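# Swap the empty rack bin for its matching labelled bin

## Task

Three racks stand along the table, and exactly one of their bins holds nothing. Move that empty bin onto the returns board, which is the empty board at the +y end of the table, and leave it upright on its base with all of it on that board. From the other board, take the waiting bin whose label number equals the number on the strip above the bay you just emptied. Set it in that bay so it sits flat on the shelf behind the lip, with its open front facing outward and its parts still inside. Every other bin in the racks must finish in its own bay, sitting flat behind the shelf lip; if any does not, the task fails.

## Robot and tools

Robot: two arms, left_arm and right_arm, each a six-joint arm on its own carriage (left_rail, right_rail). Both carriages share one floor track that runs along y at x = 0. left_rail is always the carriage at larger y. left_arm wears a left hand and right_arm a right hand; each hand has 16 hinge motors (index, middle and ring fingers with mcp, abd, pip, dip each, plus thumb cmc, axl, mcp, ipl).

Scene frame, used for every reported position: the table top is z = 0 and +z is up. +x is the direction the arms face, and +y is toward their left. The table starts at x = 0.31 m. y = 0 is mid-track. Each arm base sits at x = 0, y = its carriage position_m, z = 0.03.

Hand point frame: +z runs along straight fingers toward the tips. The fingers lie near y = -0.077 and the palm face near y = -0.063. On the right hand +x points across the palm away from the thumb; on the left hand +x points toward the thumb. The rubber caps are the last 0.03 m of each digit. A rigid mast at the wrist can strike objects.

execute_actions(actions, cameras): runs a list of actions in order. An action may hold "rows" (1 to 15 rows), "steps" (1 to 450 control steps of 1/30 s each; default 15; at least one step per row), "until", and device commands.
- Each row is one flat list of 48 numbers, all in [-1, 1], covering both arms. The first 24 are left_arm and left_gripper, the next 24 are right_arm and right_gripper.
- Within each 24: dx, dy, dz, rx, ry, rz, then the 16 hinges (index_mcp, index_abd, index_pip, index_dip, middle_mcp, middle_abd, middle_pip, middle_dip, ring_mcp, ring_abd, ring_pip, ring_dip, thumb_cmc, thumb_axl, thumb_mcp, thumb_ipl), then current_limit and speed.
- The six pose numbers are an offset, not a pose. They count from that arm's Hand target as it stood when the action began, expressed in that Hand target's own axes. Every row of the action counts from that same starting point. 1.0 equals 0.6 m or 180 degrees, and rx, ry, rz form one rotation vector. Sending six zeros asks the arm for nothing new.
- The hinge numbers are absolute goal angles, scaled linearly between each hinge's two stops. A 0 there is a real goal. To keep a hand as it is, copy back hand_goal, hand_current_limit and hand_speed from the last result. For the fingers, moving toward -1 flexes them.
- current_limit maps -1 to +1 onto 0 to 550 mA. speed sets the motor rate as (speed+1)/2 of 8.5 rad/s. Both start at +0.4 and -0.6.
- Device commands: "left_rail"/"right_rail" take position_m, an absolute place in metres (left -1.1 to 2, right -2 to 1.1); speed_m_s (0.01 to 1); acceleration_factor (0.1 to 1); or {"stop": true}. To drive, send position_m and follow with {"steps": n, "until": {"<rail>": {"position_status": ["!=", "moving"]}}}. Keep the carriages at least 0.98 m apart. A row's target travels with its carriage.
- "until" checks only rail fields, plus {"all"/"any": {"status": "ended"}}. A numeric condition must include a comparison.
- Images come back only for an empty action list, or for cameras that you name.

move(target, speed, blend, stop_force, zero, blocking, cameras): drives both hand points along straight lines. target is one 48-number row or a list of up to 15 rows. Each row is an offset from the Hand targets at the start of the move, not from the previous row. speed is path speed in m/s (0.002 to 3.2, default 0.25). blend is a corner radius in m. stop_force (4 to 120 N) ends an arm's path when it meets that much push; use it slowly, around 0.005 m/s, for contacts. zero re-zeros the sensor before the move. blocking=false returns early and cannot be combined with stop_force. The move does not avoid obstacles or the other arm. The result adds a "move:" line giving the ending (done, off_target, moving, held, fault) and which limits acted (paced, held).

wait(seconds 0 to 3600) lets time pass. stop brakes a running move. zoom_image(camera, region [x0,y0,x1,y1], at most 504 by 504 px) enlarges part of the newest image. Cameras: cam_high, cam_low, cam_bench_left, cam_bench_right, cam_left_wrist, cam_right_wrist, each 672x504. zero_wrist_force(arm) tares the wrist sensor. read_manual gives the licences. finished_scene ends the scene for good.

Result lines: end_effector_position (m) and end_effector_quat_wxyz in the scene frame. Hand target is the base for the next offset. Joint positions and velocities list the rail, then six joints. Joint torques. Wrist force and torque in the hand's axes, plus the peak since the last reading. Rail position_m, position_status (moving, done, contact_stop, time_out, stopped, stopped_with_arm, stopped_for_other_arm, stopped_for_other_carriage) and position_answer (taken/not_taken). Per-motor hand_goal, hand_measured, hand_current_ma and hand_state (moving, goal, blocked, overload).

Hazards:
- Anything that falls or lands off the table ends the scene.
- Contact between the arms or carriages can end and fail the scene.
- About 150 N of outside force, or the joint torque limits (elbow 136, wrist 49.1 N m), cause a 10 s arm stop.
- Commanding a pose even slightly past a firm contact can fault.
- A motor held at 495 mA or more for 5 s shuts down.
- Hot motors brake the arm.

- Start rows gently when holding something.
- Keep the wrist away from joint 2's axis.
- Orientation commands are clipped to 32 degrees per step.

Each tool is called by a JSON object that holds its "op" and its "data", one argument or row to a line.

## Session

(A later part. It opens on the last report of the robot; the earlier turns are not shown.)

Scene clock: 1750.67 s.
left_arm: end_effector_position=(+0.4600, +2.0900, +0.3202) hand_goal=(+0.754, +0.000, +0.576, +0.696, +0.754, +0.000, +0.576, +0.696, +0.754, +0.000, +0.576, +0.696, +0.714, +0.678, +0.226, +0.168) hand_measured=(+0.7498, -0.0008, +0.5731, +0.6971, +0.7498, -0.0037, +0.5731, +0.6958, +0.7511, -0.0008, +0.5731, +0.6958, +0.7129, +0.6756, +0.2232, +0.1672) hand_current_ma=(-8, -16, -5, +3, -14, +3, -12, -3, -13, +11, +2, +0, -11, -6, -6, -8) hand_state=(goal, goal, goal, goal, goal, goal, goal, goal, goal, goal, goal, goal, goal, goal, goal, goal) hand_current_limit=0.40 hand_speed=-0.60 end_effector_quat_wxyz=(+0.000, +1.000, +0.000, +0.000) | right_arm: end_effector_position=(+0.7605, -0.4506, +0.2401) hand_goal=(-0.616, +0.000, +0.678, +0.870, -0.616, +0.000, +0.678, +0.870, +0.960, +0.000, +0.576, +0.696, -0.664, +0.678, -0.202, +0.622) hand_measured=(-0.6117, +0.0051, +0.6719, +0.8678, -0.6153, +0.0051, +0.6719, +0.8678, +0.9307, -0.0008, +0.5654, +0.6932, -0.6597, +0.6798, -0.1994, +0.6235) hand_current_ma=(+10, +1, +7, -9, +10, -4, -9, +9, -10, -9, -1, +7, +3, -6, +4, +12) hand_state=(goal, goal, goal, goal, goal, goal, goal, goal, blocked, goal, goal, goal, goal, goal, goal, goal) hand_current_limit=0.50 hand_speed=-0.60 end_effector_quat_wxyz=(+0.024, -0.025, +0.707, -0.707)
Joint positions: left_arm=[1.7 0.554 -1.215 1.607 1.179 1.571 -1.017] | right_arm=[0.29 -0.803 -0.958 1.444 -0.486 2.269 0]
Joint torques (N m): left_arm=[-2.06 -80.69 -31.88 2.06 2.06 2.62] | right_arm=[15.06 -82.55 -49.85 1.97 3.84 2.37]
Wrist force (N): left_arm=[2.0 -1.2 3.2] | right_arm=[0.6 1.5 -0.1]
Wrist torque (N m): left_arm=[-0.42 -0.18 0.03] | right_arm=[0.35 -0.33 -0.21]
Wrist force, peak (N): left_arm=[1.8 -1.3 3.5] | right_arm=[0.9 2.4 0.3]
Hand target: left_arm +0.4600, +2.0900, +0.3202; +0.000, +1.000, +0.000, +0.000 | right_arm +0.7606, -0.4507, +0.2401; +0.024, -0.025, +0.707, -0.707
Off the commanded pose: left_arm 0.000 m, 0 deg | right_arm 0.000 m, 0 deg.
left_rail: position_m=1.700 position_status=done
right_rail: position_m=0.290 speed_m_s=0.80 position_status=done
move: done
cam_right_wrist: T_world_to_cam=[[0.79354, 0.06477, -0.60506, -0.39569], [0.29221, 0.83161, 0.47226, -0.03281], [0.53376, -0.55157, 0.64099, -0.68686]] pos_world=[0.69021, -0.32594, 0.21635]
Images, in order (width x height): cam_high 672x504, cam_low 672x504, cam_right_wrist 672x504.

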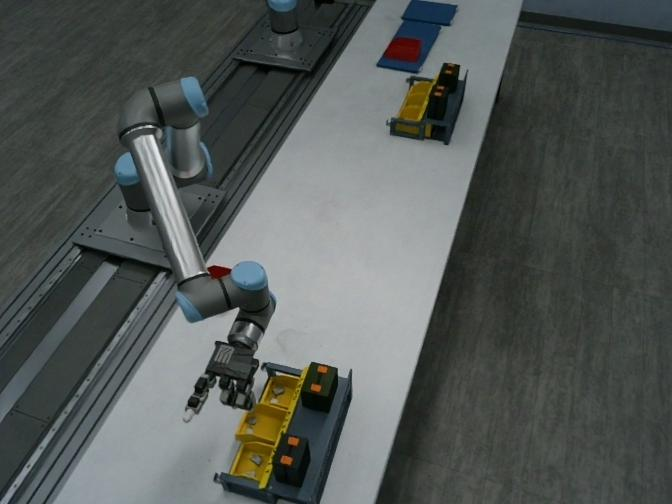

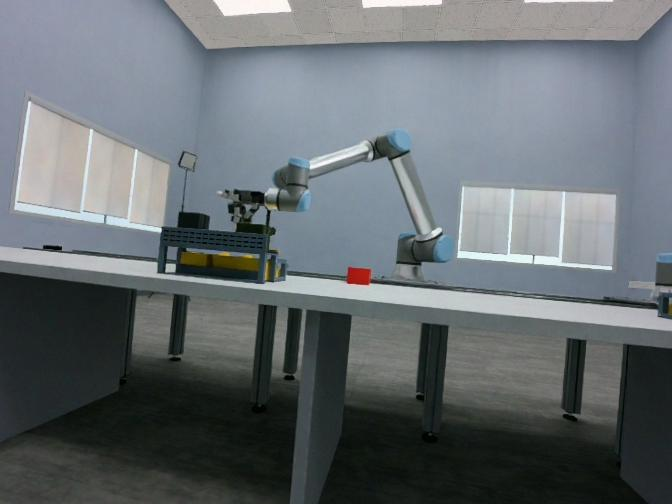

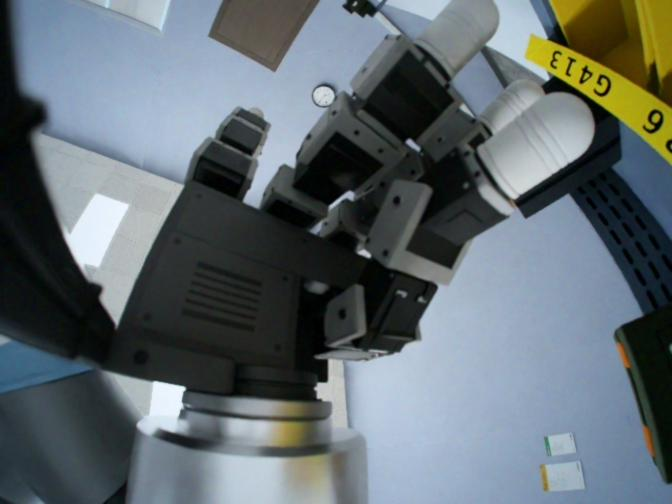

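{"op": "move", "data": {
  "target": [0,0,0,0,0,0,0.754,0,0.576,0.696,0.754,0,0.576,0.696,0.754,0,0.576,0.696,0.714,0.678,0.226,0.168,0.4,-0.6,0.001,0.14,0.0015,0,0.0089,0,-0.6164,0,0.6788,0.8696,-0.6164,0,0.6788,0.8696,0.959,0,0.5766,0.6957,-0.6643,0.678,-0.2022,0.6216,0.5,-0.6],
  "speed": 0.08,
  "stop_force": 8,
  "cameras": ["cam_right_wrist","cam_high","cam_low"]
}}

{"op": "zoom_image", "data": {
  "camera": "cam_high",
  "region": [190, 340, 350, 500]
}}

{"op": "zoom_image", "data": {
  "camera": "cam_right_wrist",
  "region": [372, 0, 672, 300]
}}

{"op": "zoom_image", "data": {
  "camera": "cam_low",
  "region": [140, 180, 320, 300]
}}

Scene clock: 1804.70 s.
left_arm: end_effector_position=(+0.4600, +2.0900, +0.3202) hand_goal=(+0.754, +0.000, +0.576, +0.696, +0.754, +0.000, +0.576, +0.696, +0.754, +0.000, +0.576, +0.696, +0.714, +0.678, +0.226, +0.168) hand_measured=(+0.7498, -0.0008, +0.5731, +0.6971, +0.7498, -0.0037, +0.5718, +0.6971, +0.7511, -0.0008, +0.5731, +0.6958, +0.7129, +0.6756, +0.2232, +0.1672) hand_current_ma=(-18, -5, -18, -3, -19, +5, -14, -2, -13, +4, -6, -7, -17, -1, +3, -7) hand_state=(goal, goal, goal, goal, goal, goal, goal, goal, goal, goal, goal, goal, goal, goal, goal, goal) hand_current_limit=0.40 hand_speed=-0.60 end_effector_quat_wxyz=(+0.000, +1.000, +0.000, +0.000) | right_arm: end_effector_position=(+0.7600, -0.4516, +0.1561) hand_goal=(-0.616, +0.000, +0.678, +0.870, -0.616, +0.000, +0.678, +0.870, +0.960, +0.000, +0.576, +0.696, -0.664, +0.678, -0.202, +0.622) hand_measured=(-0.6129, +0.0051, +0.6719, +0.8678, -0.6153, +0.0051, +0.6719, +0.8691, +0.9319, -0.0008, +0.5654, +0.6920, -0.6584, +0.6809, -0.1994, +0.6226) hand_current_ma=(+16, +11, +7, -14, +9, -4, -7, +2, -12, -8, -4, +6, +5, -4, -3, +15) hand_state=(goal, goal, goal, goal, goal, goal, goal, goal, blocked, goal, goal, goal, goal, goal, goal, goal) hand_current_limit=0.50 hand_speed=-0.60 end_effector_quat_wxyz=(+0.015, -0.015, +0.707, -0.707)
Joint positions: left_arm=[1.7 0.554 -1.215 1.607 1.179 1.571 -1.017] | right_arm=[0.29 -0.798 -0.88 1.478 -0.598 2.302 0]
Joint torques (N m): left_arm=[-2.06 -80.24 -24.29 2.24 2.23 2.64] | right_arm=[14.26 -85.13 -32.36 -5.27 3.41 -1.54]
Wrist force (N): left_arm=[1.9 -1.2 3.1] | right_arm=[0.5 1.7 0.1]
Wrist torque (N m): left_arm=[-0.41 -0.17 0.03] | right_arm=[0.34 -0.33 -0.19]
Wrist force, peak (N): left_arm=[2.0 -0.9 3.6] | right_arm=[0.6 2.1 0.1]
Hand target: left_arm +0.4600, +2.0900, +0.3202; +0.000, +1.000, +0.000, +0.000 | right_arm +0.7600, -0.4516, +0.1561; +0.015, -0.015, +0.707, -0.707
Off the commanded pose: left_arm 0.000 m, 0 deg | right_arm 0.000 m, 0 deg.
left_rail: position_m=1.700 position_status=done
right_rail: position_m=0.290 speed_m_s=0.80 position_status=done
move: done
cam_right_wrist: T_world_to_cam=[[0.79502, 0.04256, -0.60509, -0.45723], [0.31538, 0.82311, 0.47226, -0.01366], [0.51815, -0.56629, 0.64097, -0.62805]] pos_world=[0.69324, -0.32495, 0.13235]
Images, in order (width x height): cam_high 672x504, cam_low 672x504, cam_right_wrist 672x504.

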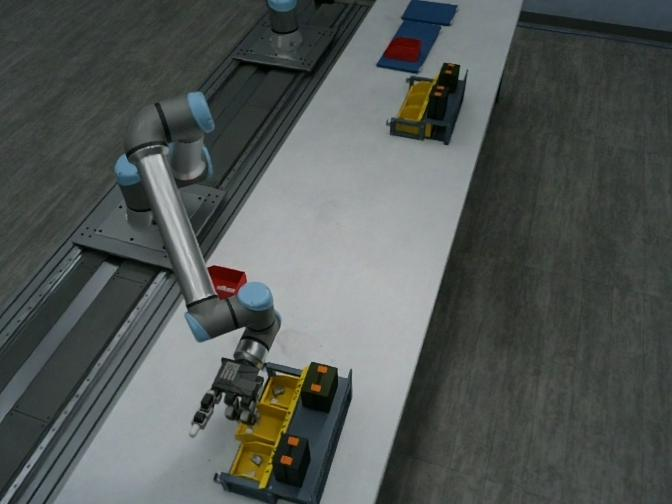

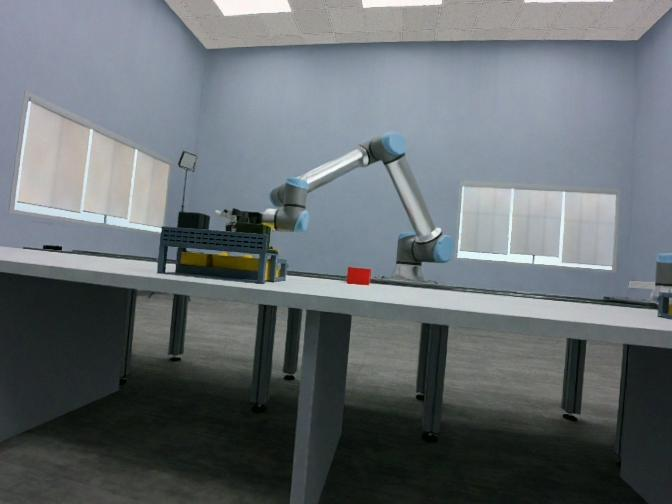

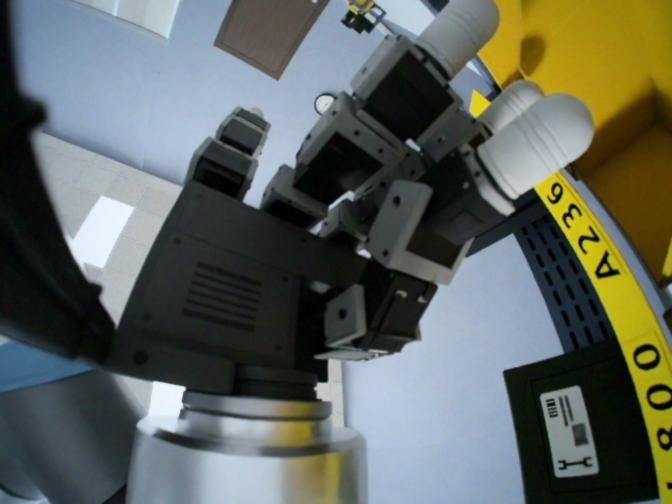

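Scaled by 3.150.

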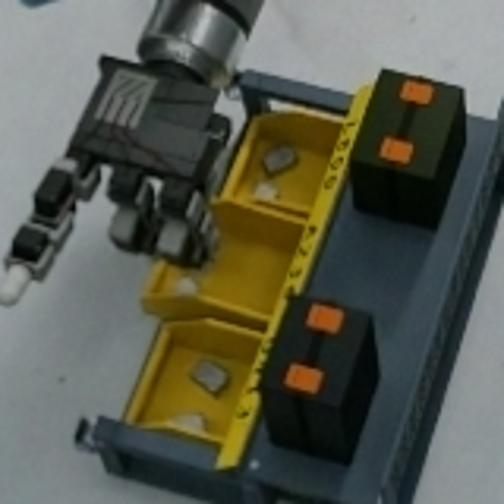

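Scaled by 1.680 from the camera's image (finer frame: 960x720).

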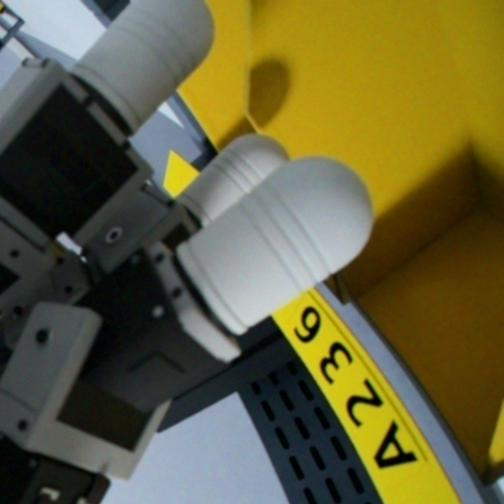

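Scaled by 2.800.

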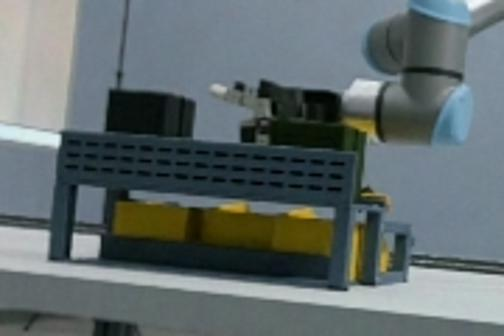

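{"op": "move", "data": {
  "target": [0,0,0,0,0,0,0.754,0,0.576,0.696,0.754,0,0.576,0.696,0.754,0,0.576,0.696,0.714,0.678,0.226,0.168,0.4,-0.6,0,0.0333,0,0,0,0,-0.6164,0,0.6788,0.8696,-0.6164,0,0.6788,0.8696,0.959,0,0.5766,0.6957,-0.6643,0.678,-0.2022,0.6216,0.5,-0.6],
  "speed": 0.03,
  "stop_force": 6,
  "cameras": ["cam_right_wrist","cam_high","cam_low"]
}}

{"op": "zoom_image", "data": {
  "camera": "cam_high",
  "region": [190, 340, 350, 500]
}}

{"op": "zoom_image", "data": {
  "camera": "cam_right_wrist",
  "region": [372, 0, 672, 300]
}}

Scene clock: 1826.33 s.
left_arm: end_effector_position=(+0.4600, +2.0900, +0.3202) hand_goal=(+0.754, +0.000, +0.576, +0.696, +0.754, +0.000, +0.576, +0.696, +0.754, +0.000, +0.576, +0.696, +0.714, +0.678, +0.226, +0.168) hand_measured=(+0.7498, -0.0008, +0.5731, +0.6971, +0.7498, -0.0037, +0.5718, +0.6971, +0.7498, -0.0008, +0.5731, +0.6971, +0.7129, +0.6756, +0.2242, +0.1672) hand_current_ma=(-11, -7, -9, +1, -15, +2, -16, -2, -3, -1, -11, -11, -13, -2, -2, -5) hand_state=(goal, goal, goal, goal, goal, goal, goal, goal, goal, goal, goal, goal, goal, goal, goal, goal) hand_current_limit=0.40 hand_speed=-0.60 end_effector_quat_wxyz=(+0.000, +1.000, +0.000, +0.000) | right_arm: end_effector_position=(+0.7600, -0.4516, +0.1361) hand_goal=(-0.616, +0.000, +0.678, +0.870, -0.616, +0.000, +0.678, +0.870, +0.960, +0.000, +0.576, +0.696, -0.664, +0.678, -0.202, +0.622) hand_measured=(-0.6117, +0.0065, +0.6719, +0.8678, -0.6153, +0.0051, +0.6719, +0.8691, +0.9319, -0.0008, +0.5654, +0.6932, -0.6597, +0.6798, -0.1984, +0.6226) hand_current_ma=(+13, +9, +3, -7, +7, +4, -4, +1, -11, -12, +0, +10, -3, -13, +5, +8) hand_state=(goal, goal, goal, goal, goal, goal, goal, goal, blocked, goal, goal, goal, goal, goal, goal, goal) hand_current_limit=0.50 hand_speed=-0.60 end_effector_quat_wxyz=(+0.015, -0.015, +0.707, -0.707)
Joint positions: left_arm=[1.7 0.554 -1.215 1.607 1.179 1.571 -1.017] | right_arm=[0.29 -0.798 -0.861 1.486 -0.625 2.302 0]
Joint torques (N m): left_arm=[-3.77 -80.97 -23.68 2.2 2.09 2.55] | right_arm=[11.54 -86.29 -31.29 -4.97 3.23 0.84]
Wrist force (N): left_arm=[1.6 -1.2 3.3] | right_arm=[0.8 1.5 0.4]
Wrist torque (N m): left_arm=[-0.43 -0.13 0.00] | right_arm=[0.30 -0.36 -0.16]
Wrist force, peak (N): left_arm=[1.9 -1.0 3.7] | right_arm=[0.9 2.1 0.2]
Hand target: left_arm +0.4600, +2.0900, +0.3202; +0.000, +1.000, +0.000, +0.000 | right_arm +0.7600, -0.4516, +0.1361; +0.015, -0.015, +0.707, -0.707
Off the commanded pose: left_arm 0.000 m, 0 deg | right_arm 0.000 m, 0 deg.
left_rail: position_m=1.700 position_status=done
right_rail: position_m=0.290 speed_m_s=0.80 position_status=done
move: done
cam_right_wrist: T_world_to_cam=[[0.79502, 0.04256, -0.60509, -0.46933], [0.31538, 0.82311, 0.47226, -0.00422], [0.51815, -0.56629, 0.64097, -0.61523]] pos_world=[0.69324, -0.32495, 0.11235]
Images, in order (width x height): cam_high 672x504, cam_low 672x504, cam_right_wrist 672x504.

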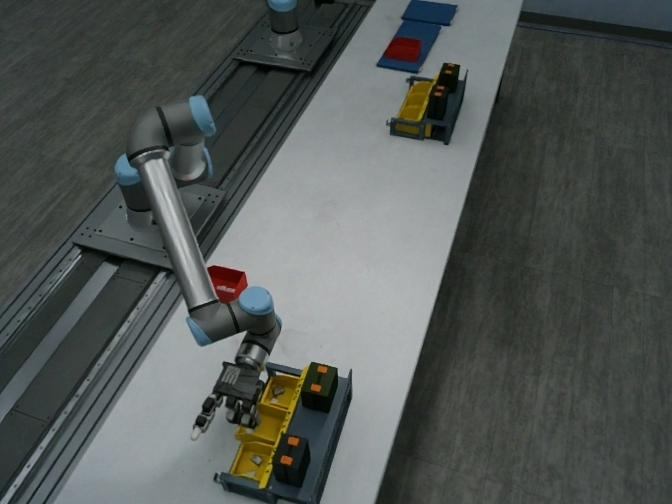

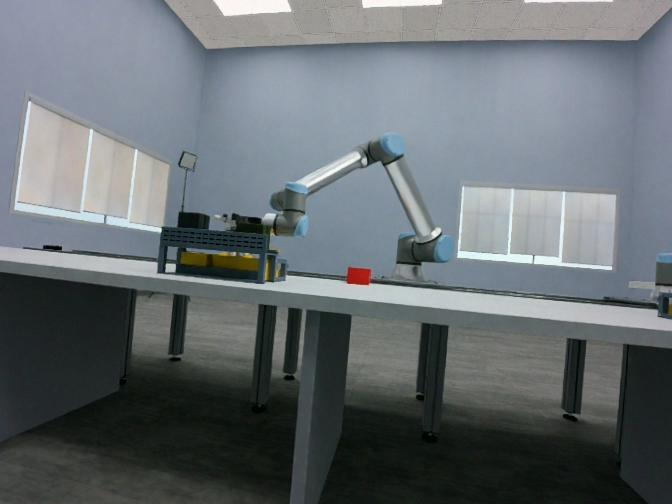

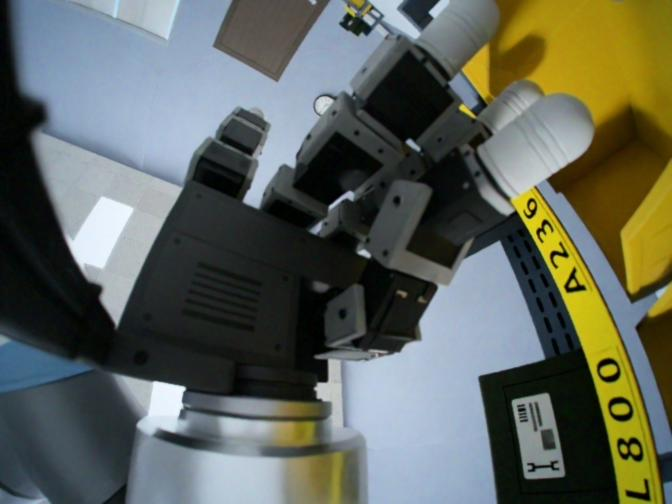

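Scaled by 3.150.

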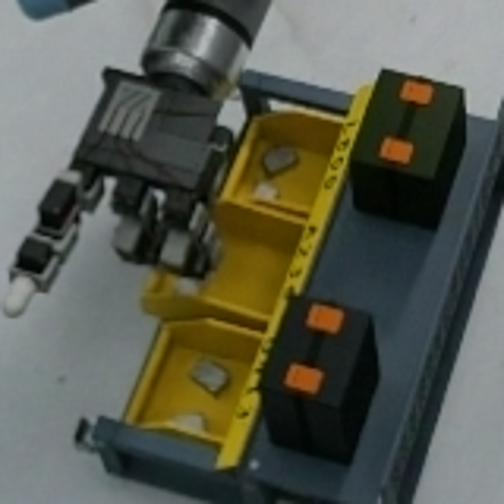

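Scaled by 1.680 from the camera's image (finer frame: 960x720).

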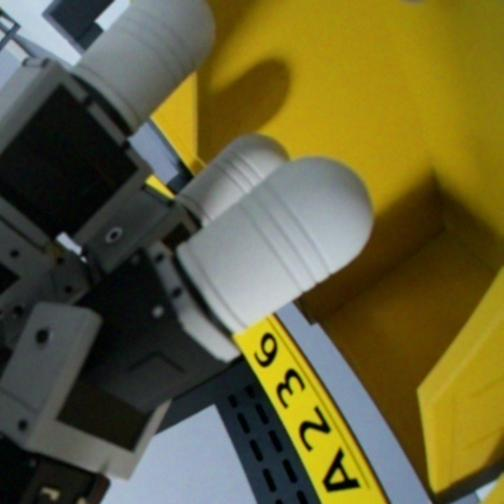

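{"op": "move", "data": {
  "target": [0,0,0,0,0,0,0.754,0,0.576,0.696,0.754,0,0.576,0.696,0.754,0,0.576,0.696,0.714,0.678,0.226,0.168,0.4,-0.6,0,0,0,0,0,0,-0.3973,0,0.6788,0.8696,-0.3973,0,0.6788,0.8696,0.959,0,0.5766,0.6957,-0.6643,0.678,0.0225,0.6649,0.7,-0.92],
  "cameras": ["cam_right_wrist","cam_high"]
}}

{"op": "zoom_image", "data": {
  "camera": "cam_high",
  "region": [190, 340, 350, 500]
}}

{"op": "zoom_image", "data": {
  "camera": "cam_right_wrist",
  "region": [372, 0, 672, 300]
}}

Scene clock: 1836.10 s.
left_arm: end_effector_position=(+0.4600, +2.0900, +0.3202) hand_goal=(+0.754, +0.000, +0.576, +0.696, +0.754, +0.000, +0.576, +0.696, +0.754, +0.000, +0.576, +0.696, +0.714, +0.678, +0.226, +0.168) hand_measured=(+0.7498, -0.0008, +0.5731, +0.6958, +0.7498, -0.0052, +0.5731, +0.6971, +0.7498, -0.0008, +0.5731, +0.6958, +0.7129, +0.6756, +0.2242, +0.1681) hand_current_ma=(-13, -12, -2, +4, -9, +13, -13, +0, -12, +12, -1, -6, -1, +4, +7, -13) hand_state=(goal, goal, goal, goal, goal, goal, goal, goal, goal, goal, goal, goal, goal, goal, goal, goal) hand_current_limit=0.40 hand_speed=-0.60 end_effector_quat_wxyz=(+0.000, +1.000, +0.000, +0.000) | right_arm: end_effector_position=(+0.7600, -0.4516, +0.1361) hand_goal=(-0.398, +0.000, +0.678, +0.870, -0.398, +0.000, +0.678, +0.870, +0.960, +0.000, +0.576, +0.696, -0.664, +0.678, +0.022, +0.664) hand_measured=(-0.4597, +0.0036, +0.6514, +0.8589, -0.4139, +0.0051, +0.6719, +0.8678, +0.9319, -0.0008, +0.5654, +0.6920, -0.6660, +0.6788, +0.0184, +0.6597) hand_current_ma=(-57, +5, -8, -17, +0, -1, -4, +4, -9, -12, +7, +7, -5, -10, +9, +5) hand_state=(blocked, goal, blocked, goal, goal, goal, goal, goal, blocked, goal, goal, goal, goal, goal, goal, goal) hand_current_limit=0.70 hand_speed=-0.92 end_effector_quat_wxyz=(+0.015, -0.015, +0.707, -0.707)
Joint positions: left_arm=[1.7 0.554 -1.215 1.607 1.179 1.571 -1.017] | right_arm=[0.29 -0.798 -0.861 1.486 -0.625 2.302 0]
Joint torques (N m): left_arm=[-2.85 -80.48 -23.4 2.23 2.15 2.53] | right_arm=[3.81 -88.45 -32.15 -5.02 1.54 -1.46]
Wrist force (N): left_arm=[1.9 -1.3 3.1] | right_arm=[0.7 1.6 -0.5]
Wrist torque (N m): left_arm=[-0.43 -0.17 0.03] | right_arm=[0.26 -0.34 -0.18]
Wrist force, peak (N): left_arm=[1.8 -1.3 3.4] | right_arm=[0.5 2.4 -0.8]
Hand target: left_arm +0.4600, +2.0900, +0.3202; +0.000, +1.000, +0.000, +0.000 | right_arm +0.7600, -0.4516, +0.1361; +0.015, -0.015, +0.707, -0.707
Off the commanded pose: left_arm 0.000 m, 0 deg | right_arm 0.000 m, 0 deg.
left_rail: position_m=1.700 position_status=done
right_rail: position_m=0.290 speed_m_s=0.80 position_status=done
move: done
cam_right_wrist: T_world_to_cam=[[0.79502, 0.04256, -0.60509, -0.46933], [0.31538, 0.82311, 0.47226, -0.00422], [0.51815, -0.56629, 0.64097, -0.61523]] pos_world=[0.69324, -0.32495, 0.11235]
Images, in order (width x height): cam_high 672x504, cam_right_wrist 672x504.

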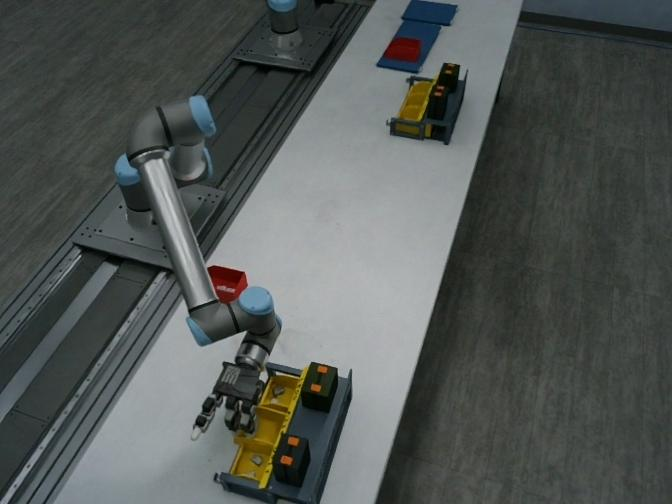

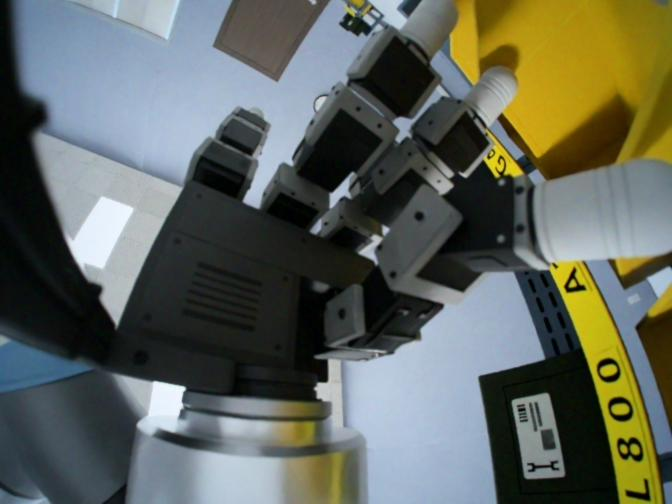

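Scaled by 3.150.

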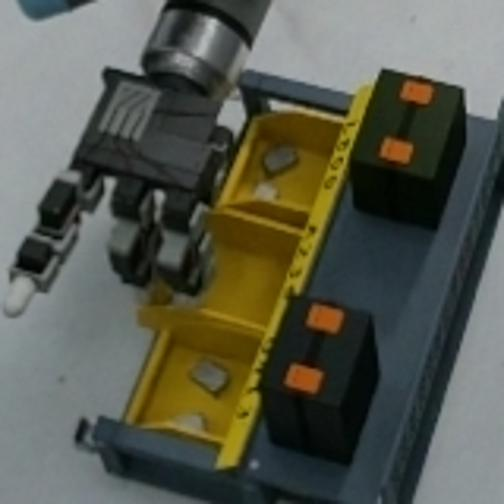

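Scaled by 1.680 from the camera's image (finer frame: 960x720).

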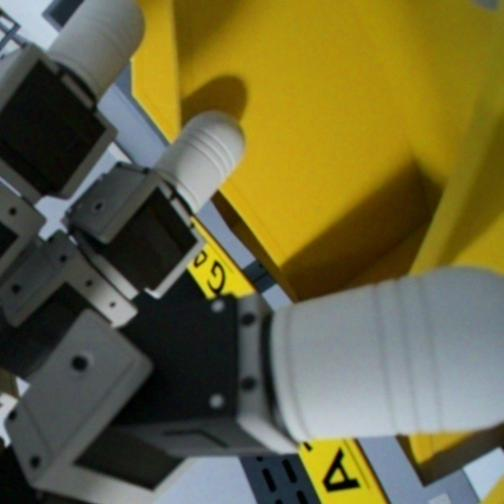

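{"op": "zoom_image", "data": {
  "camera": "cam_right_wrist",
  "region": [502, 0, 672, 170]
}}

{"op": "zoom_image", "data": {
  "camera": "cam_high",
  "region": [220, 380, 290, 450]
}}

Scaled by 2.965 from the camera's image (finer frame: 960x720).

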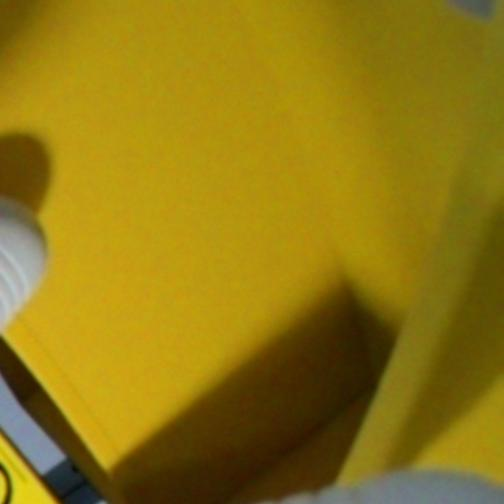

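Scaled by 7.200.

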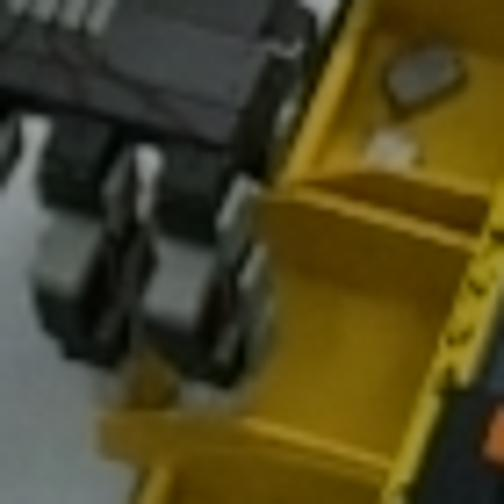

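{"op": "execute_actions", "data": {
  "actions": [],
  "cameras": ["cam_right_wrist","cam_high","cam_low"]
}}

Scene clock: 1945.40 s.
left_arm: end_effector_position=(+0.4600, +2.0900, +0.3202) hand_goal=(+0.754, +0.000, +0.576, +0.696, +0.754, +0.000, +0.576, +0.696, +0.754, +0.000, +0.576, +0.696, +0.714, +0.678, +0.226, +0.168) hand_measured=(+0.7498, -0.0008, +0.5731, +0.6958, +0.7498, -0.0037, +0.5731, +0.6971, +0.7498, -0.0023, +0.5731, +0.6958, +0.7142, +0.6756, +0.2242, +0.1672) hand_current_ma=(-12, -5, -9, -5, -8, +6, -12, -4, -14, +3, -4, -9, -12, +0, +7, -4) hand_state=(goal, goal, goal, goal, goal, goal, goal, goal, goal, goal, goal, goal, goal, goal, goal, goal) hand_current_limit=0.40 hand_speed=-0.60 end_effector_quat_wxyz=(+0.000, +1.000, +0.000, +0.000) | right_arm: end_effector_position=(+0.7600, -0.4516, +0.1361) hand_goal=(-0.398, +0.000, +0.678, +0.870, -0.398, +0.000, +0.678, +0.870, +0.960, +0.000, +0.576, +0.696, -0.664, +0.678, +0.022, +0.664) hand_measured=(-0.4597, +0.0051, +0.6514, +0.8601, -0.4139, +0.0065, +0.6732, +0.8678, +0.9319, -0.0008, +0.5641, +0.6932, -0.6660, +0.6788, +0.0184, +0.6597) hand_current_ma=(-58, +4, -3, -16, -4, -4, -10, +10, -14, -9, -1, +3, -6, -11, +2, +5) hand_state=(blocked, goal, blocked, goal, goal, goal, goal, goal, blocked, goal, goal, goal, goal, goal, goal, goal) hand_current_limit=0.70 hand_speed=-0.92 end_effector_quat_wxyz=(+0.015, -0.015, +0.707, -0.707)
Joint positions: left_arm=[1.7 0.554 -1.215 1.607 1.179 1.571 -1.017] | right_arm=[0.29 -0.798 -0.861 1.486 -0.625 2.302 0]
Joint velocities: within noise
Joint torques (N m): left_arm=[-2.5 -80.51 -23.67 2.22 2.27 2.47] | right_arm=[-0.95 -90.22 -36.07 -4.68 0.27 -0.87]
Wrist force (N): left_arm=[2.0 -1.2 3.0] | right_arm=[0.4 1.8 -0.2]
Wrist torque (N m): left_arm=[-0.41 -0.18 0.04] | right_arm=[0.25 -0.31 -0.20]
Wrist force, peak (N): left_arm=[2.1 -1.4 3.3] | right_arm=[0.9 2.3 -0.1]
Hand target: left_arm +0.4600, +2.0900, +0.3202; +0.000, +1.000, +0.000, +0.000 | right_arm +0.7600, -0.4516, +0.1361; +0.015, -0.015, +0.707, -0.707
Off the commanded pose: left_arm 0.000 m, 0 deg | right_arm 0.000 m, 0 deg.
left_rail: position_m=1.700 position_status=done
right_rail: position_m=0.290 speed_m_s=0.80 position_status=done
camera_calibration:
cam_right_wrist: T_world_to_cam=[[0.79502, 0.04256, -0.60509, -0.46933], [0.31538, 0.82311, 0.47226, -0.00422], [0.51815, -0.56629, 0.64097, -0.61523]] pos_world=[0.69324, -0.32495, 0.11235]
Images, in order (width x height): cam_high 672x504, cam_low 672x504, cam_right_wrist 672x504.

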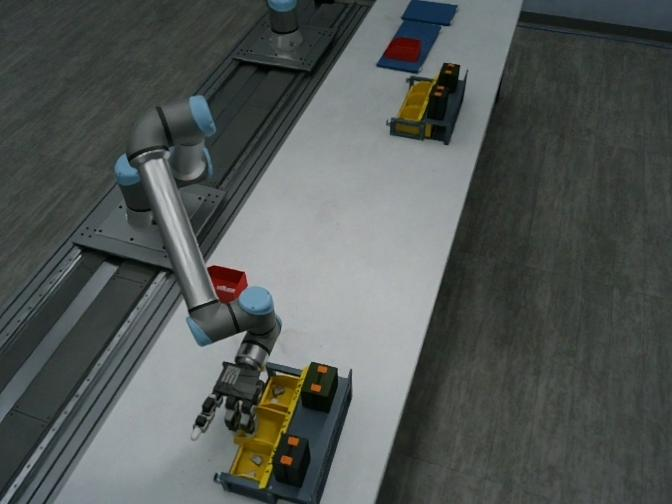

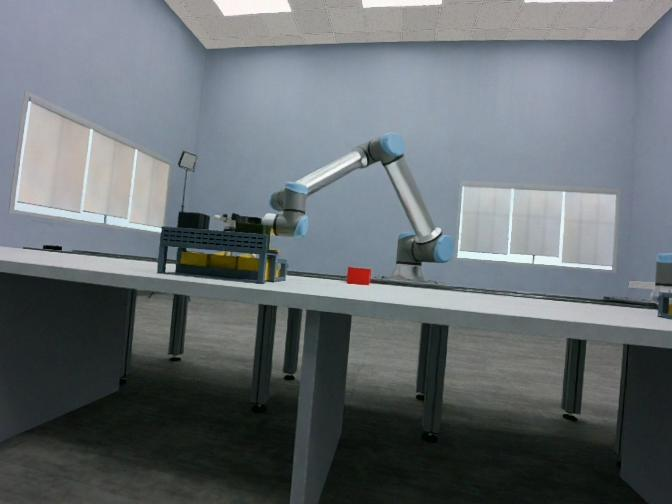

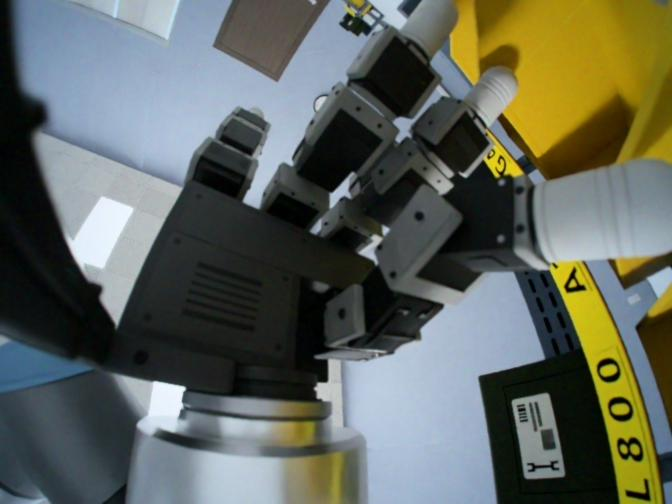

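{"op": "zoom_image", "data": {
  "camera": "cam_right_wrist",
  "region": [372, 0, 672, 300]
}}

{"op": "zoom_image", "data": {
  "camera": "cam_high",
  "region": [190, 340, 370, 504]
}}

Scaled by 1.680 from the camera's image (finer frame: 960x720).

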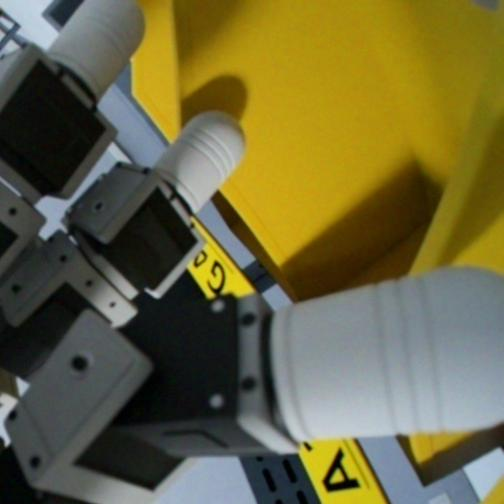

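Scaled by 2.800.

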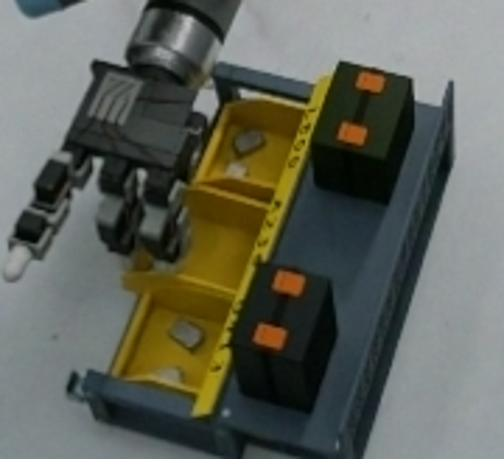

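{"op": "execute_actions", "data": {
  "actions": [
    {"rows":[[0,0,0,0,0,0,0.754,0,0.576,0.696,0.754,0,0.576,0.696,0.754,0,0.576,0.696,0.714,0.678,0.226,0.168,0.4,-0.6,0,0,0,0,0,0,-0.6164,0,0.6788,0.8696,-0.6164,0,0.6788,0.8696,0.9595,0,0.5766,0.6957,-0.6643,0.678,-0.2022,0.6216,0.7,-0.92]],"steps":60}
  ],
  "cameras": ["cam_right_wrist","cam_high"]
}}

{"op": "zoom_image", "data": {
  "camera": "cam_high",
  "region": [200, 350, 340, 490]
}}

Scene clock: 1994.23 s.
left_arm: end_effector_position=(+0.4600, +2.0900, +0.3202) hand_goal=(+0.754, +0.000, +0.576, +0.696, +0.754, +0.000, +0.576, +0.696, +0.754, +0.000, +0.576, +0.696, +0.714, +0.678, +0.226, +0.168) hand_measured=(+0.7498, +0.0007, +0.5731, +0.6971, +0.7498, -0.0037, +0.5731, +0.6958, +0.7511, -0.0008, +0.5731, +0.6958, +0.7129, +0.6746, +0.2232, +0.1672) hand_current_ma=(-14, -10, -15, -5, -16, +1, -10, +0, -16, +8, -8, -2, +1, +5, -2, -5) hand_state=(goal, goal, goal, goal, goal, goal, goal, goal, goal, goal, goal, goal, goal, goal, goal, goal) hand_current_limit=0.40 hand_speed=-0.60 end_effector_quat_wxyz=(+0.000, +1.000, +0.000, +0.000) | right_arm: end_effector_position=(+0.7600, -0.4516, +0.1361) hand_goal=(-0.616, +0.000, +0.678, +0.870, -0.616, +0.000, +0.678, +0.870, +0.960, +0.000, +0.576, +0.696, -0.664, +0.678, -0.202, +0.622) hand_measured=(-0.6129, +0.0051, +0.6706, +0.8640, -0.6129, +0.0051, +0.6719, +0.8691, +0.9319, -0.0008, +0.5654, +0.6932, -0.6672, +0.6798, -0.1914, +0.6264) hand_current_ma=(+10, +9, +8, -17, +6, -12, -2, +14, -19, -5, -1, +9, +2, -9, +10, +10) hand_state=(goal, goal, goal, goal, goal, goal, goal, goal, blocked, goal, goal, goal, goal, goal, goal, goal) hand_current_limit=0.70 hand_speed=-0.92 end_effector_quat_wxyz=(+0.015, -0.015, +0.707, -0.707)
Joint positions: left_arm=[1.7 0.554 -1.215 1.607 1.179 1.571 -1.017] | right_arm=[0.29 -0.798 -0.861 1.486 -0.625 2.302 0]
Joint torques (N m): left_arm=[-1.97 -80.96 -23.61 2.06 2.25 2.45] | right_arm=[-7.43 -96.51 -41.6 -4.51 -1.53 -0.39]
Wrist force (N): left_arm=[2.0 -1.2 3.3] | right_arm=[0.5 1.4 0.5]
Wrist torque (N m): left_arm=[-0.42 -0.17 0.03] | right_arm=[0.29 -0.32 -0.19]
Wrist force, peak (N): left_arm=[2.2 -1.1 3.2] | right_arm=[1.3 2.2 -0.2]
Hand target: left_arm +0.4600, +2.0900, +0.3202; +0.000, +1.000, +0.000, +0.000 | right_arm +0.7600, -0.4516, +0.1361; +0.015, -0.015, +0.707, -0.707
Off the commanded pose: left_arm 0.000 m, 0 deg | right_arm 0.000 m, 0 deg.
left_rail: position_m=1.700 position_status=done
right_rail: position_m=0.290 speed_m_s=0.80 position_status=done
cam_right_wrist: T_world_to_cam=[[0.79502, 0.04256, -0.60509, -0.46933], [0.31538, 0.82311, 0.47226, -0.00422], [0.51815, -0.56629, 0.64097, -0.61523]] pos_world=[0.69324, -0.32495, 0.11235]
Images, in order (width x height): cam_high 672x504, cam_right_wrist 672x504.

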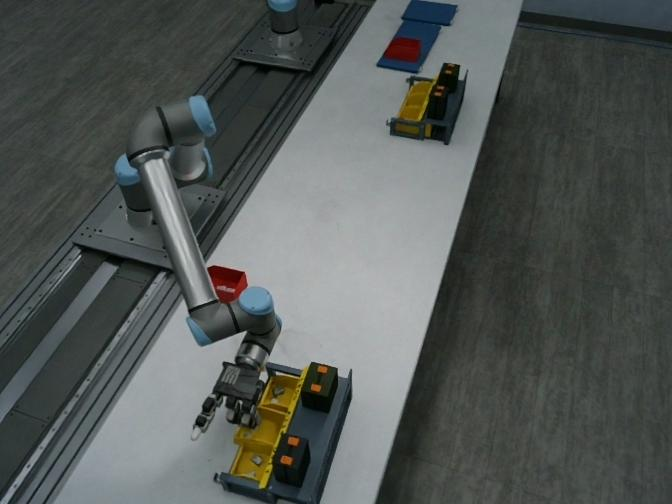

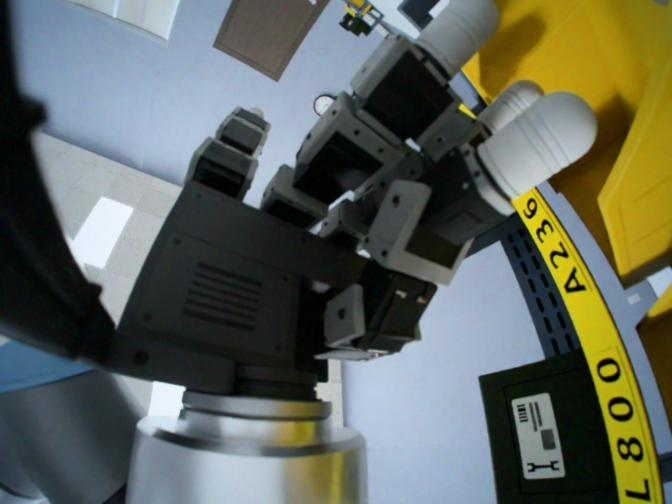

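Scaled by 3.600.

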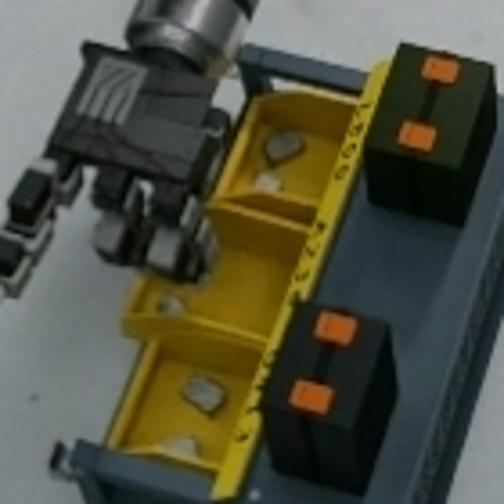

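{"op": "move", "data": {
  "target": [
    [0,0,0,0,0,0,0.754,0,0.576,0.696,0.754,0,0.576,0.696,0.754,0,0.576,0.696,0.714,0.678,0.226,0.168,0.4,-0.6,0,-0.19,0,0,0,0,-0.6164,0,0.6788,0.8696,-0.6164,0,0.6788,0.8696,0.9595,0,0.5766,0.6957,-0.6643,0.678,-0.2022,0.6216,0.7,-0.92],
    [0,0,0,0,0,0,0.754,0,0.576,0.696,0.754,0,0.576,0.696,0.754,0,0.576,0.696,0.714,0.678,0.226,0.168,0.4,-0.6,0.4,-0.19,-0.117,-0.5,0,0,0.754,0,0.576,0.696,0.754,0,0.576,0.696,0.754,0,0.576,0.696,0.714,0.678,0.226,0.168,0.7,-0.6]
  ],
  "speed": [0.04, 0.15],
  "cameras": ["cam_right_wrist","cam_high"]
}}

Scene clock: 2034.13 s.
left_arm: end_effector_position=(+0.4600, +2.0900, +0.3202) hand_goal=(+0.754, +0.000, +0.576, +0.696, +0.754, +0.000, +0.576, +0.696, +0.754, +0.000, +0.576, +0.696, +0.714, +0.678, +0.226, +0.168) hand_measured=(+0.7498, -0.0008, +0.5731, +0.6971, +0.7498, -0.0037, +0.5731, +0.6958, +0.7511, -0.0008, +0.5718, +0.6958, +0.7142, +0.6756, +0.2242, +0.1681) hand_current_ma=(-14, -8, -2, +0, -10, +4, -9, -6, -11, +12, -4, -7, -12, +5, +12, -5) hand_state=(goal, goal, goal, goal, goal, goal, goal, goal, goal, goal, goal, goal, goal, goal, goal, goal) hand_current_limit=0.40 hand_speed=-0.60 end_effector_quat_wxyz=(+0.000, +1.000, +0.000, +0.000) | right_arm: end_effector_position=(+0.5173, -0.3914, +0.2502) hand_goal=(+0.754, +0.000, +0.576, +0.696, +0.754, +0.000, +0.576, +0.696, +0.754, +0.000, +0.576, +0.696, +0.714, +0.678, +0.226, +0.168) hand_measured=(+0.7511, +0.0051, +0.5795, +0.6971, +0.7523, +0.0065, +0.5782, +0.6958, +0.7486, -0.0023, +0.5680, +0.6932, +0.7180, +0.6777, +0.2094, +0.1662) hand_current_ma=(+14, +7, +16, -6, -1, -6, -3, +8, +5, -5, -1, +3, -2, -8, -6, +4) hand_state=(goal, goal, goal, goal, goal, goal, goal, goal, goal, goal, goal, goal, goal, goal, goal, goal) hand_current_limit=0.70 hand_speed=-0.60 end_effector_quat_wxyz=(+0.000, -0.021, +1.000, +0.000)
Joint positions: left_arm=[1.7 0.554 -1.215 1.607 1.179 1.571 -1.017] | right_arm=[0.29 -1.186 -0.724 0.935 1.36 1.571 0.343]
Joint torques (N m): left_arm=[-2.64 -79.77 -23.26 2.16 2.25 2.33] | right_arm=[-9.74 -96.92 -48.37 7.76 -2.91 -1.44]
Wrist force (N): left_arm=[2.2 -1.0 3.4] | right_arm=[1.3 1.6 1.0]
Wrist torque (N m): left_arm=[-0.41 -0.21 0.05] | right_arm=[0.12 -0.21 0.18]
Wrist force, peak (N): left_arm=[2.2 -1.3 3.5] | right_arm=[1.5 1.9 0.6]
Hand target: left_arm +0.4600, +2.0900, +0.3202; +0.000, +1.000, +0.000, +0.000 | right_arm +0.5173, -0.3914, +0.2502; +0.000, -0.021, +1.000, +0.000
Off the commanded pose: left_arm 0.000 m, 0 deg | right_arm 0.000 m, 0 deg.
left_rail: position_m=1.700 position_status=done
right_rail: position_m=0.290 speed_m_s=0.80 position_status=done
move: done
cam_right_wrist: T_world_to_cam=[[0.77052, 0.63734, 0.00944, -0.1182], [0.36855, -0.45755, 0.80921, -0.64419], [0.52006, -0.62004, -0.58744, -0.24323]] pos_world=[0.45499, -0.37022, 0.37952]
Images, in order (width x height): cam_high 672x504, cam_right_wrist 672x504.

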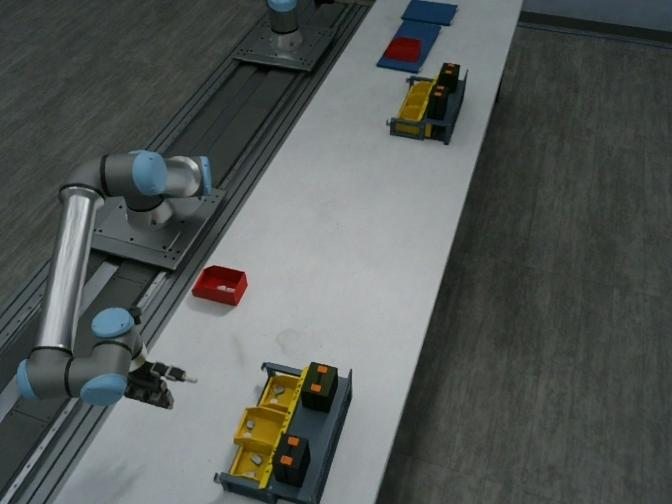

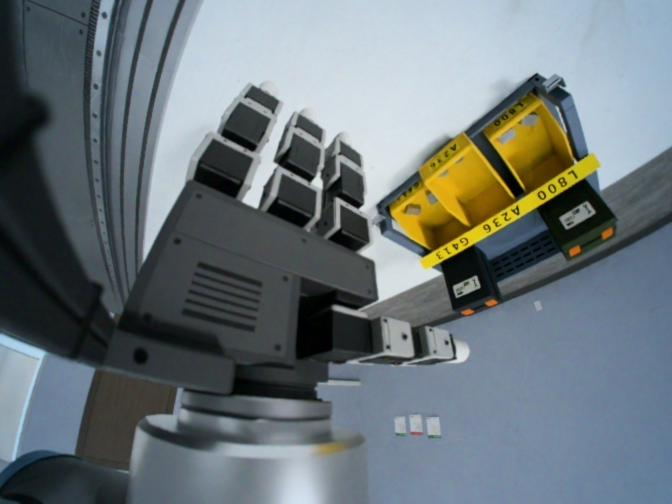

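{"op": "zoom_image", "data": {
  "camera": "cam_right_wrist",
  "region": [370, 60, 610, 280]
}}

{"op": "zoom_image", "data": {
  "camera": "cam_high",
  "region": [200, 350, 360, 504]
}}

Scaled by 2.100 from the camera's image (finer frame: 960x720).

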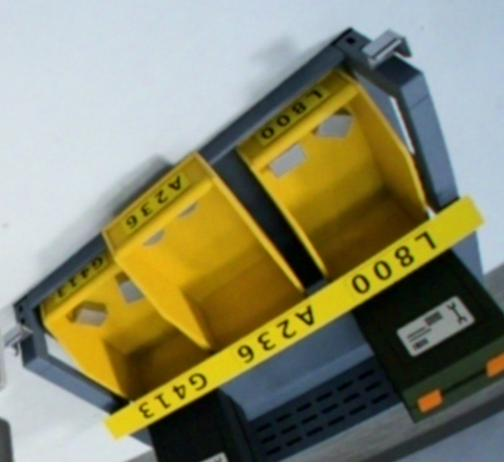

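Scaled by 3.150.

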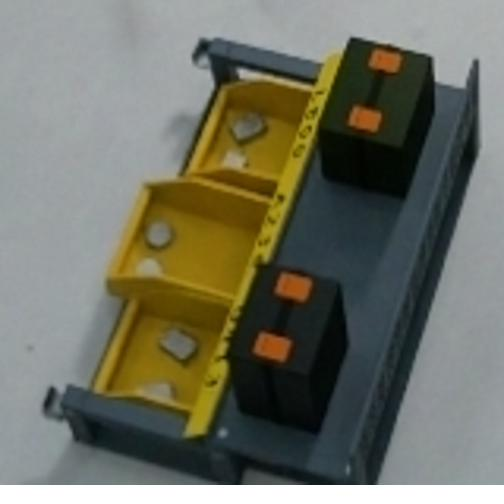

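{"op": "move", "data": {
  "target": [0,0,0,0,0,0,0.754,0,0.576,0.696,0.754,0,0.576,0.696,0.754,0,0.576,0.696,0.714,0.678,0.226,0.168,0.4,-0.6,-0.3365,-0.0452,0,0,0,0.5,0.754,0,0.576,0.696,0.754,0,0.576,0.696,0.9595,0,0.5766,0.6957,0.714,0.678,0.226,0.168,0.7,-0.6],
  "speed": 0.15,
  "cameras": ["cam_right_wrist"]
}}

Scene clock: 2343.07 s.
left_arm: end_effector_position=(+0.4600, +2.0900, +0.3202) hand_goal=(+0.754, +0.000, +0.576, +0.696, +0.754, +0.000, +0.576, +0.696, +0.754, +0.000, +0.576, +0.696, +0.714, +0.678, +0.226, +0.168) hand_measured=(+0.7498, +0.0007, +0.5718, +0.6958, +0.7498, -0.0052, +0.5731, +0.6971, +0.7511, -0.0008, +0.5731, +0.6971, +0.7142, +0.6756, +0.2242, +0.1672) hand_current_ma=(-10, -7, -5, -9, -12, +10, -16, -8, -7, +3, -3, -12, -13, +3, -7, -2) hand_state=(goal, goal, goal, goal, goal, goal, goal, goal, goal, goal, goal, goal, goal, goal, goal, goal) hand_current_limit=0.40 hand_speed=-0.60 end_effector_quat_wxyz=(+0.000, +1.000, +0.000, +0.000) | right_arm: end_effector_position=(+0.7202, -0.4102, +0.2501) hand_goal=(+0.754, +0.000, +0.576, +0.696, +0.754, +0.000, +0.576, +0.696, +0.960, +0.000, +0.576, +0.696, +0.714, +0.678, +0.226, +0.168) hand_measured=(+0.7511, +0.0051, +0.5795, +0.6971, +0.7523, +0.0051, +0.5782, +0.6971, +0.9512, -0.0023, +0.5680, +0.6932, +0.7167, +0.6767, +0.2094, +0.1662) hand_current_ma=(+12, +17, +5, -10, +4, +1, -8, +8, +1, -8, -3, +5, +3, -3, -6, +8) hand_state=(goal, goal, goal, goal, goal, goal, goal, goal, goal, goal, goal, goal, goal, goal, goal, goal) hand_current_limit=0.70 hand_speed=-0.60 end_effector_quat_wxyz=(+0.000, +0.692, +0.722, +0.000)
Joint positions: left_arm=[1.7 0.554 -1.215 1.607 1.179 1.571 -1.017] | right_arm=[0.29 -1.009 -0.691 0.875 1.387 1.571 2.091]
Joint torques (N m): left_arm=[-2.25 -79.24 -23.7 1.98 2.18 2.29] | right_arm=[14.23 -98.6 -48.34 7.87 3.62 1.98]
Wrist force (N): left_arm=[2.1 -1.0 2.9] | right_arm=[1.2 1.5 0.8]
Wrist torque (N m): left_arm=[-0.37 -0.20 0.03] | right_arm=[0.11 -0.21 -0.02]
Wrist force, peak (N): left_arm=[2.4 -1.3 3.3] | right_arm=[1.0 2.4 0.9]
Hand target: left_arm +0.4600, +2.0900, +0.3202; +0.000, +1.000, +0.000, +0.000 | right_arm +0.7202, -0.4102, +0.2501; +0.000, +0.692, +0.722, +0.000
Off the commanded pose: left_arm 0.000 m, 0 deg | right_arm 0.000 m, 0 deg.
left_rail: position_m=1.700 position_status=done
right_rail: position_m=0.290 speed_m_s=0.80 position_status=done
move: done
cam_right_wrist: T_world_to_cam=[[0.63743, -0.77045, 0.00945, -0.74418], [-0.45729, -0.3684, 0.80942, -0.09617], [-0.62014, -0.52027, -0.58715, 0.50166]] pos_world=[0.74148, -0.34779, 0.37942]

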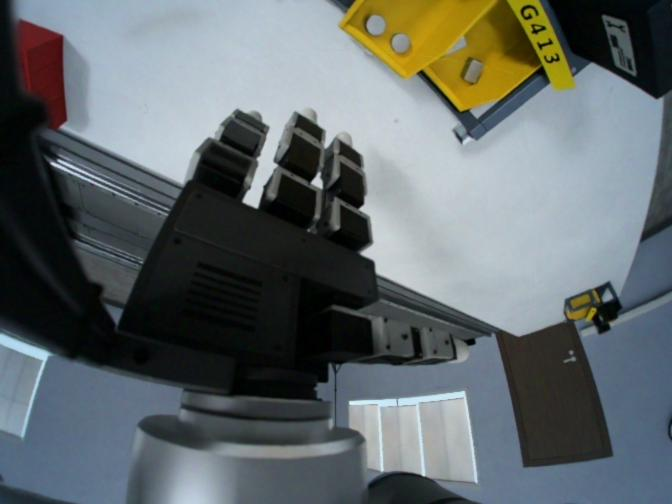

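{"op": "zoom_image", "data": {
  "camera": "cam_right_wrist",
  "region": [320, 0, 600, 150]
}}

Scaled by 1.800 from the camera's image (finer frame: 960x720).

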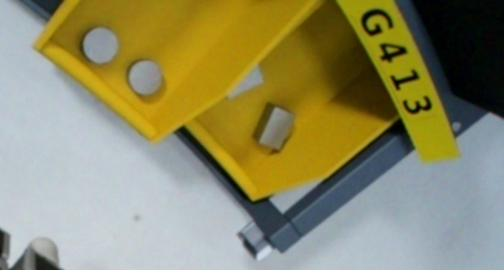

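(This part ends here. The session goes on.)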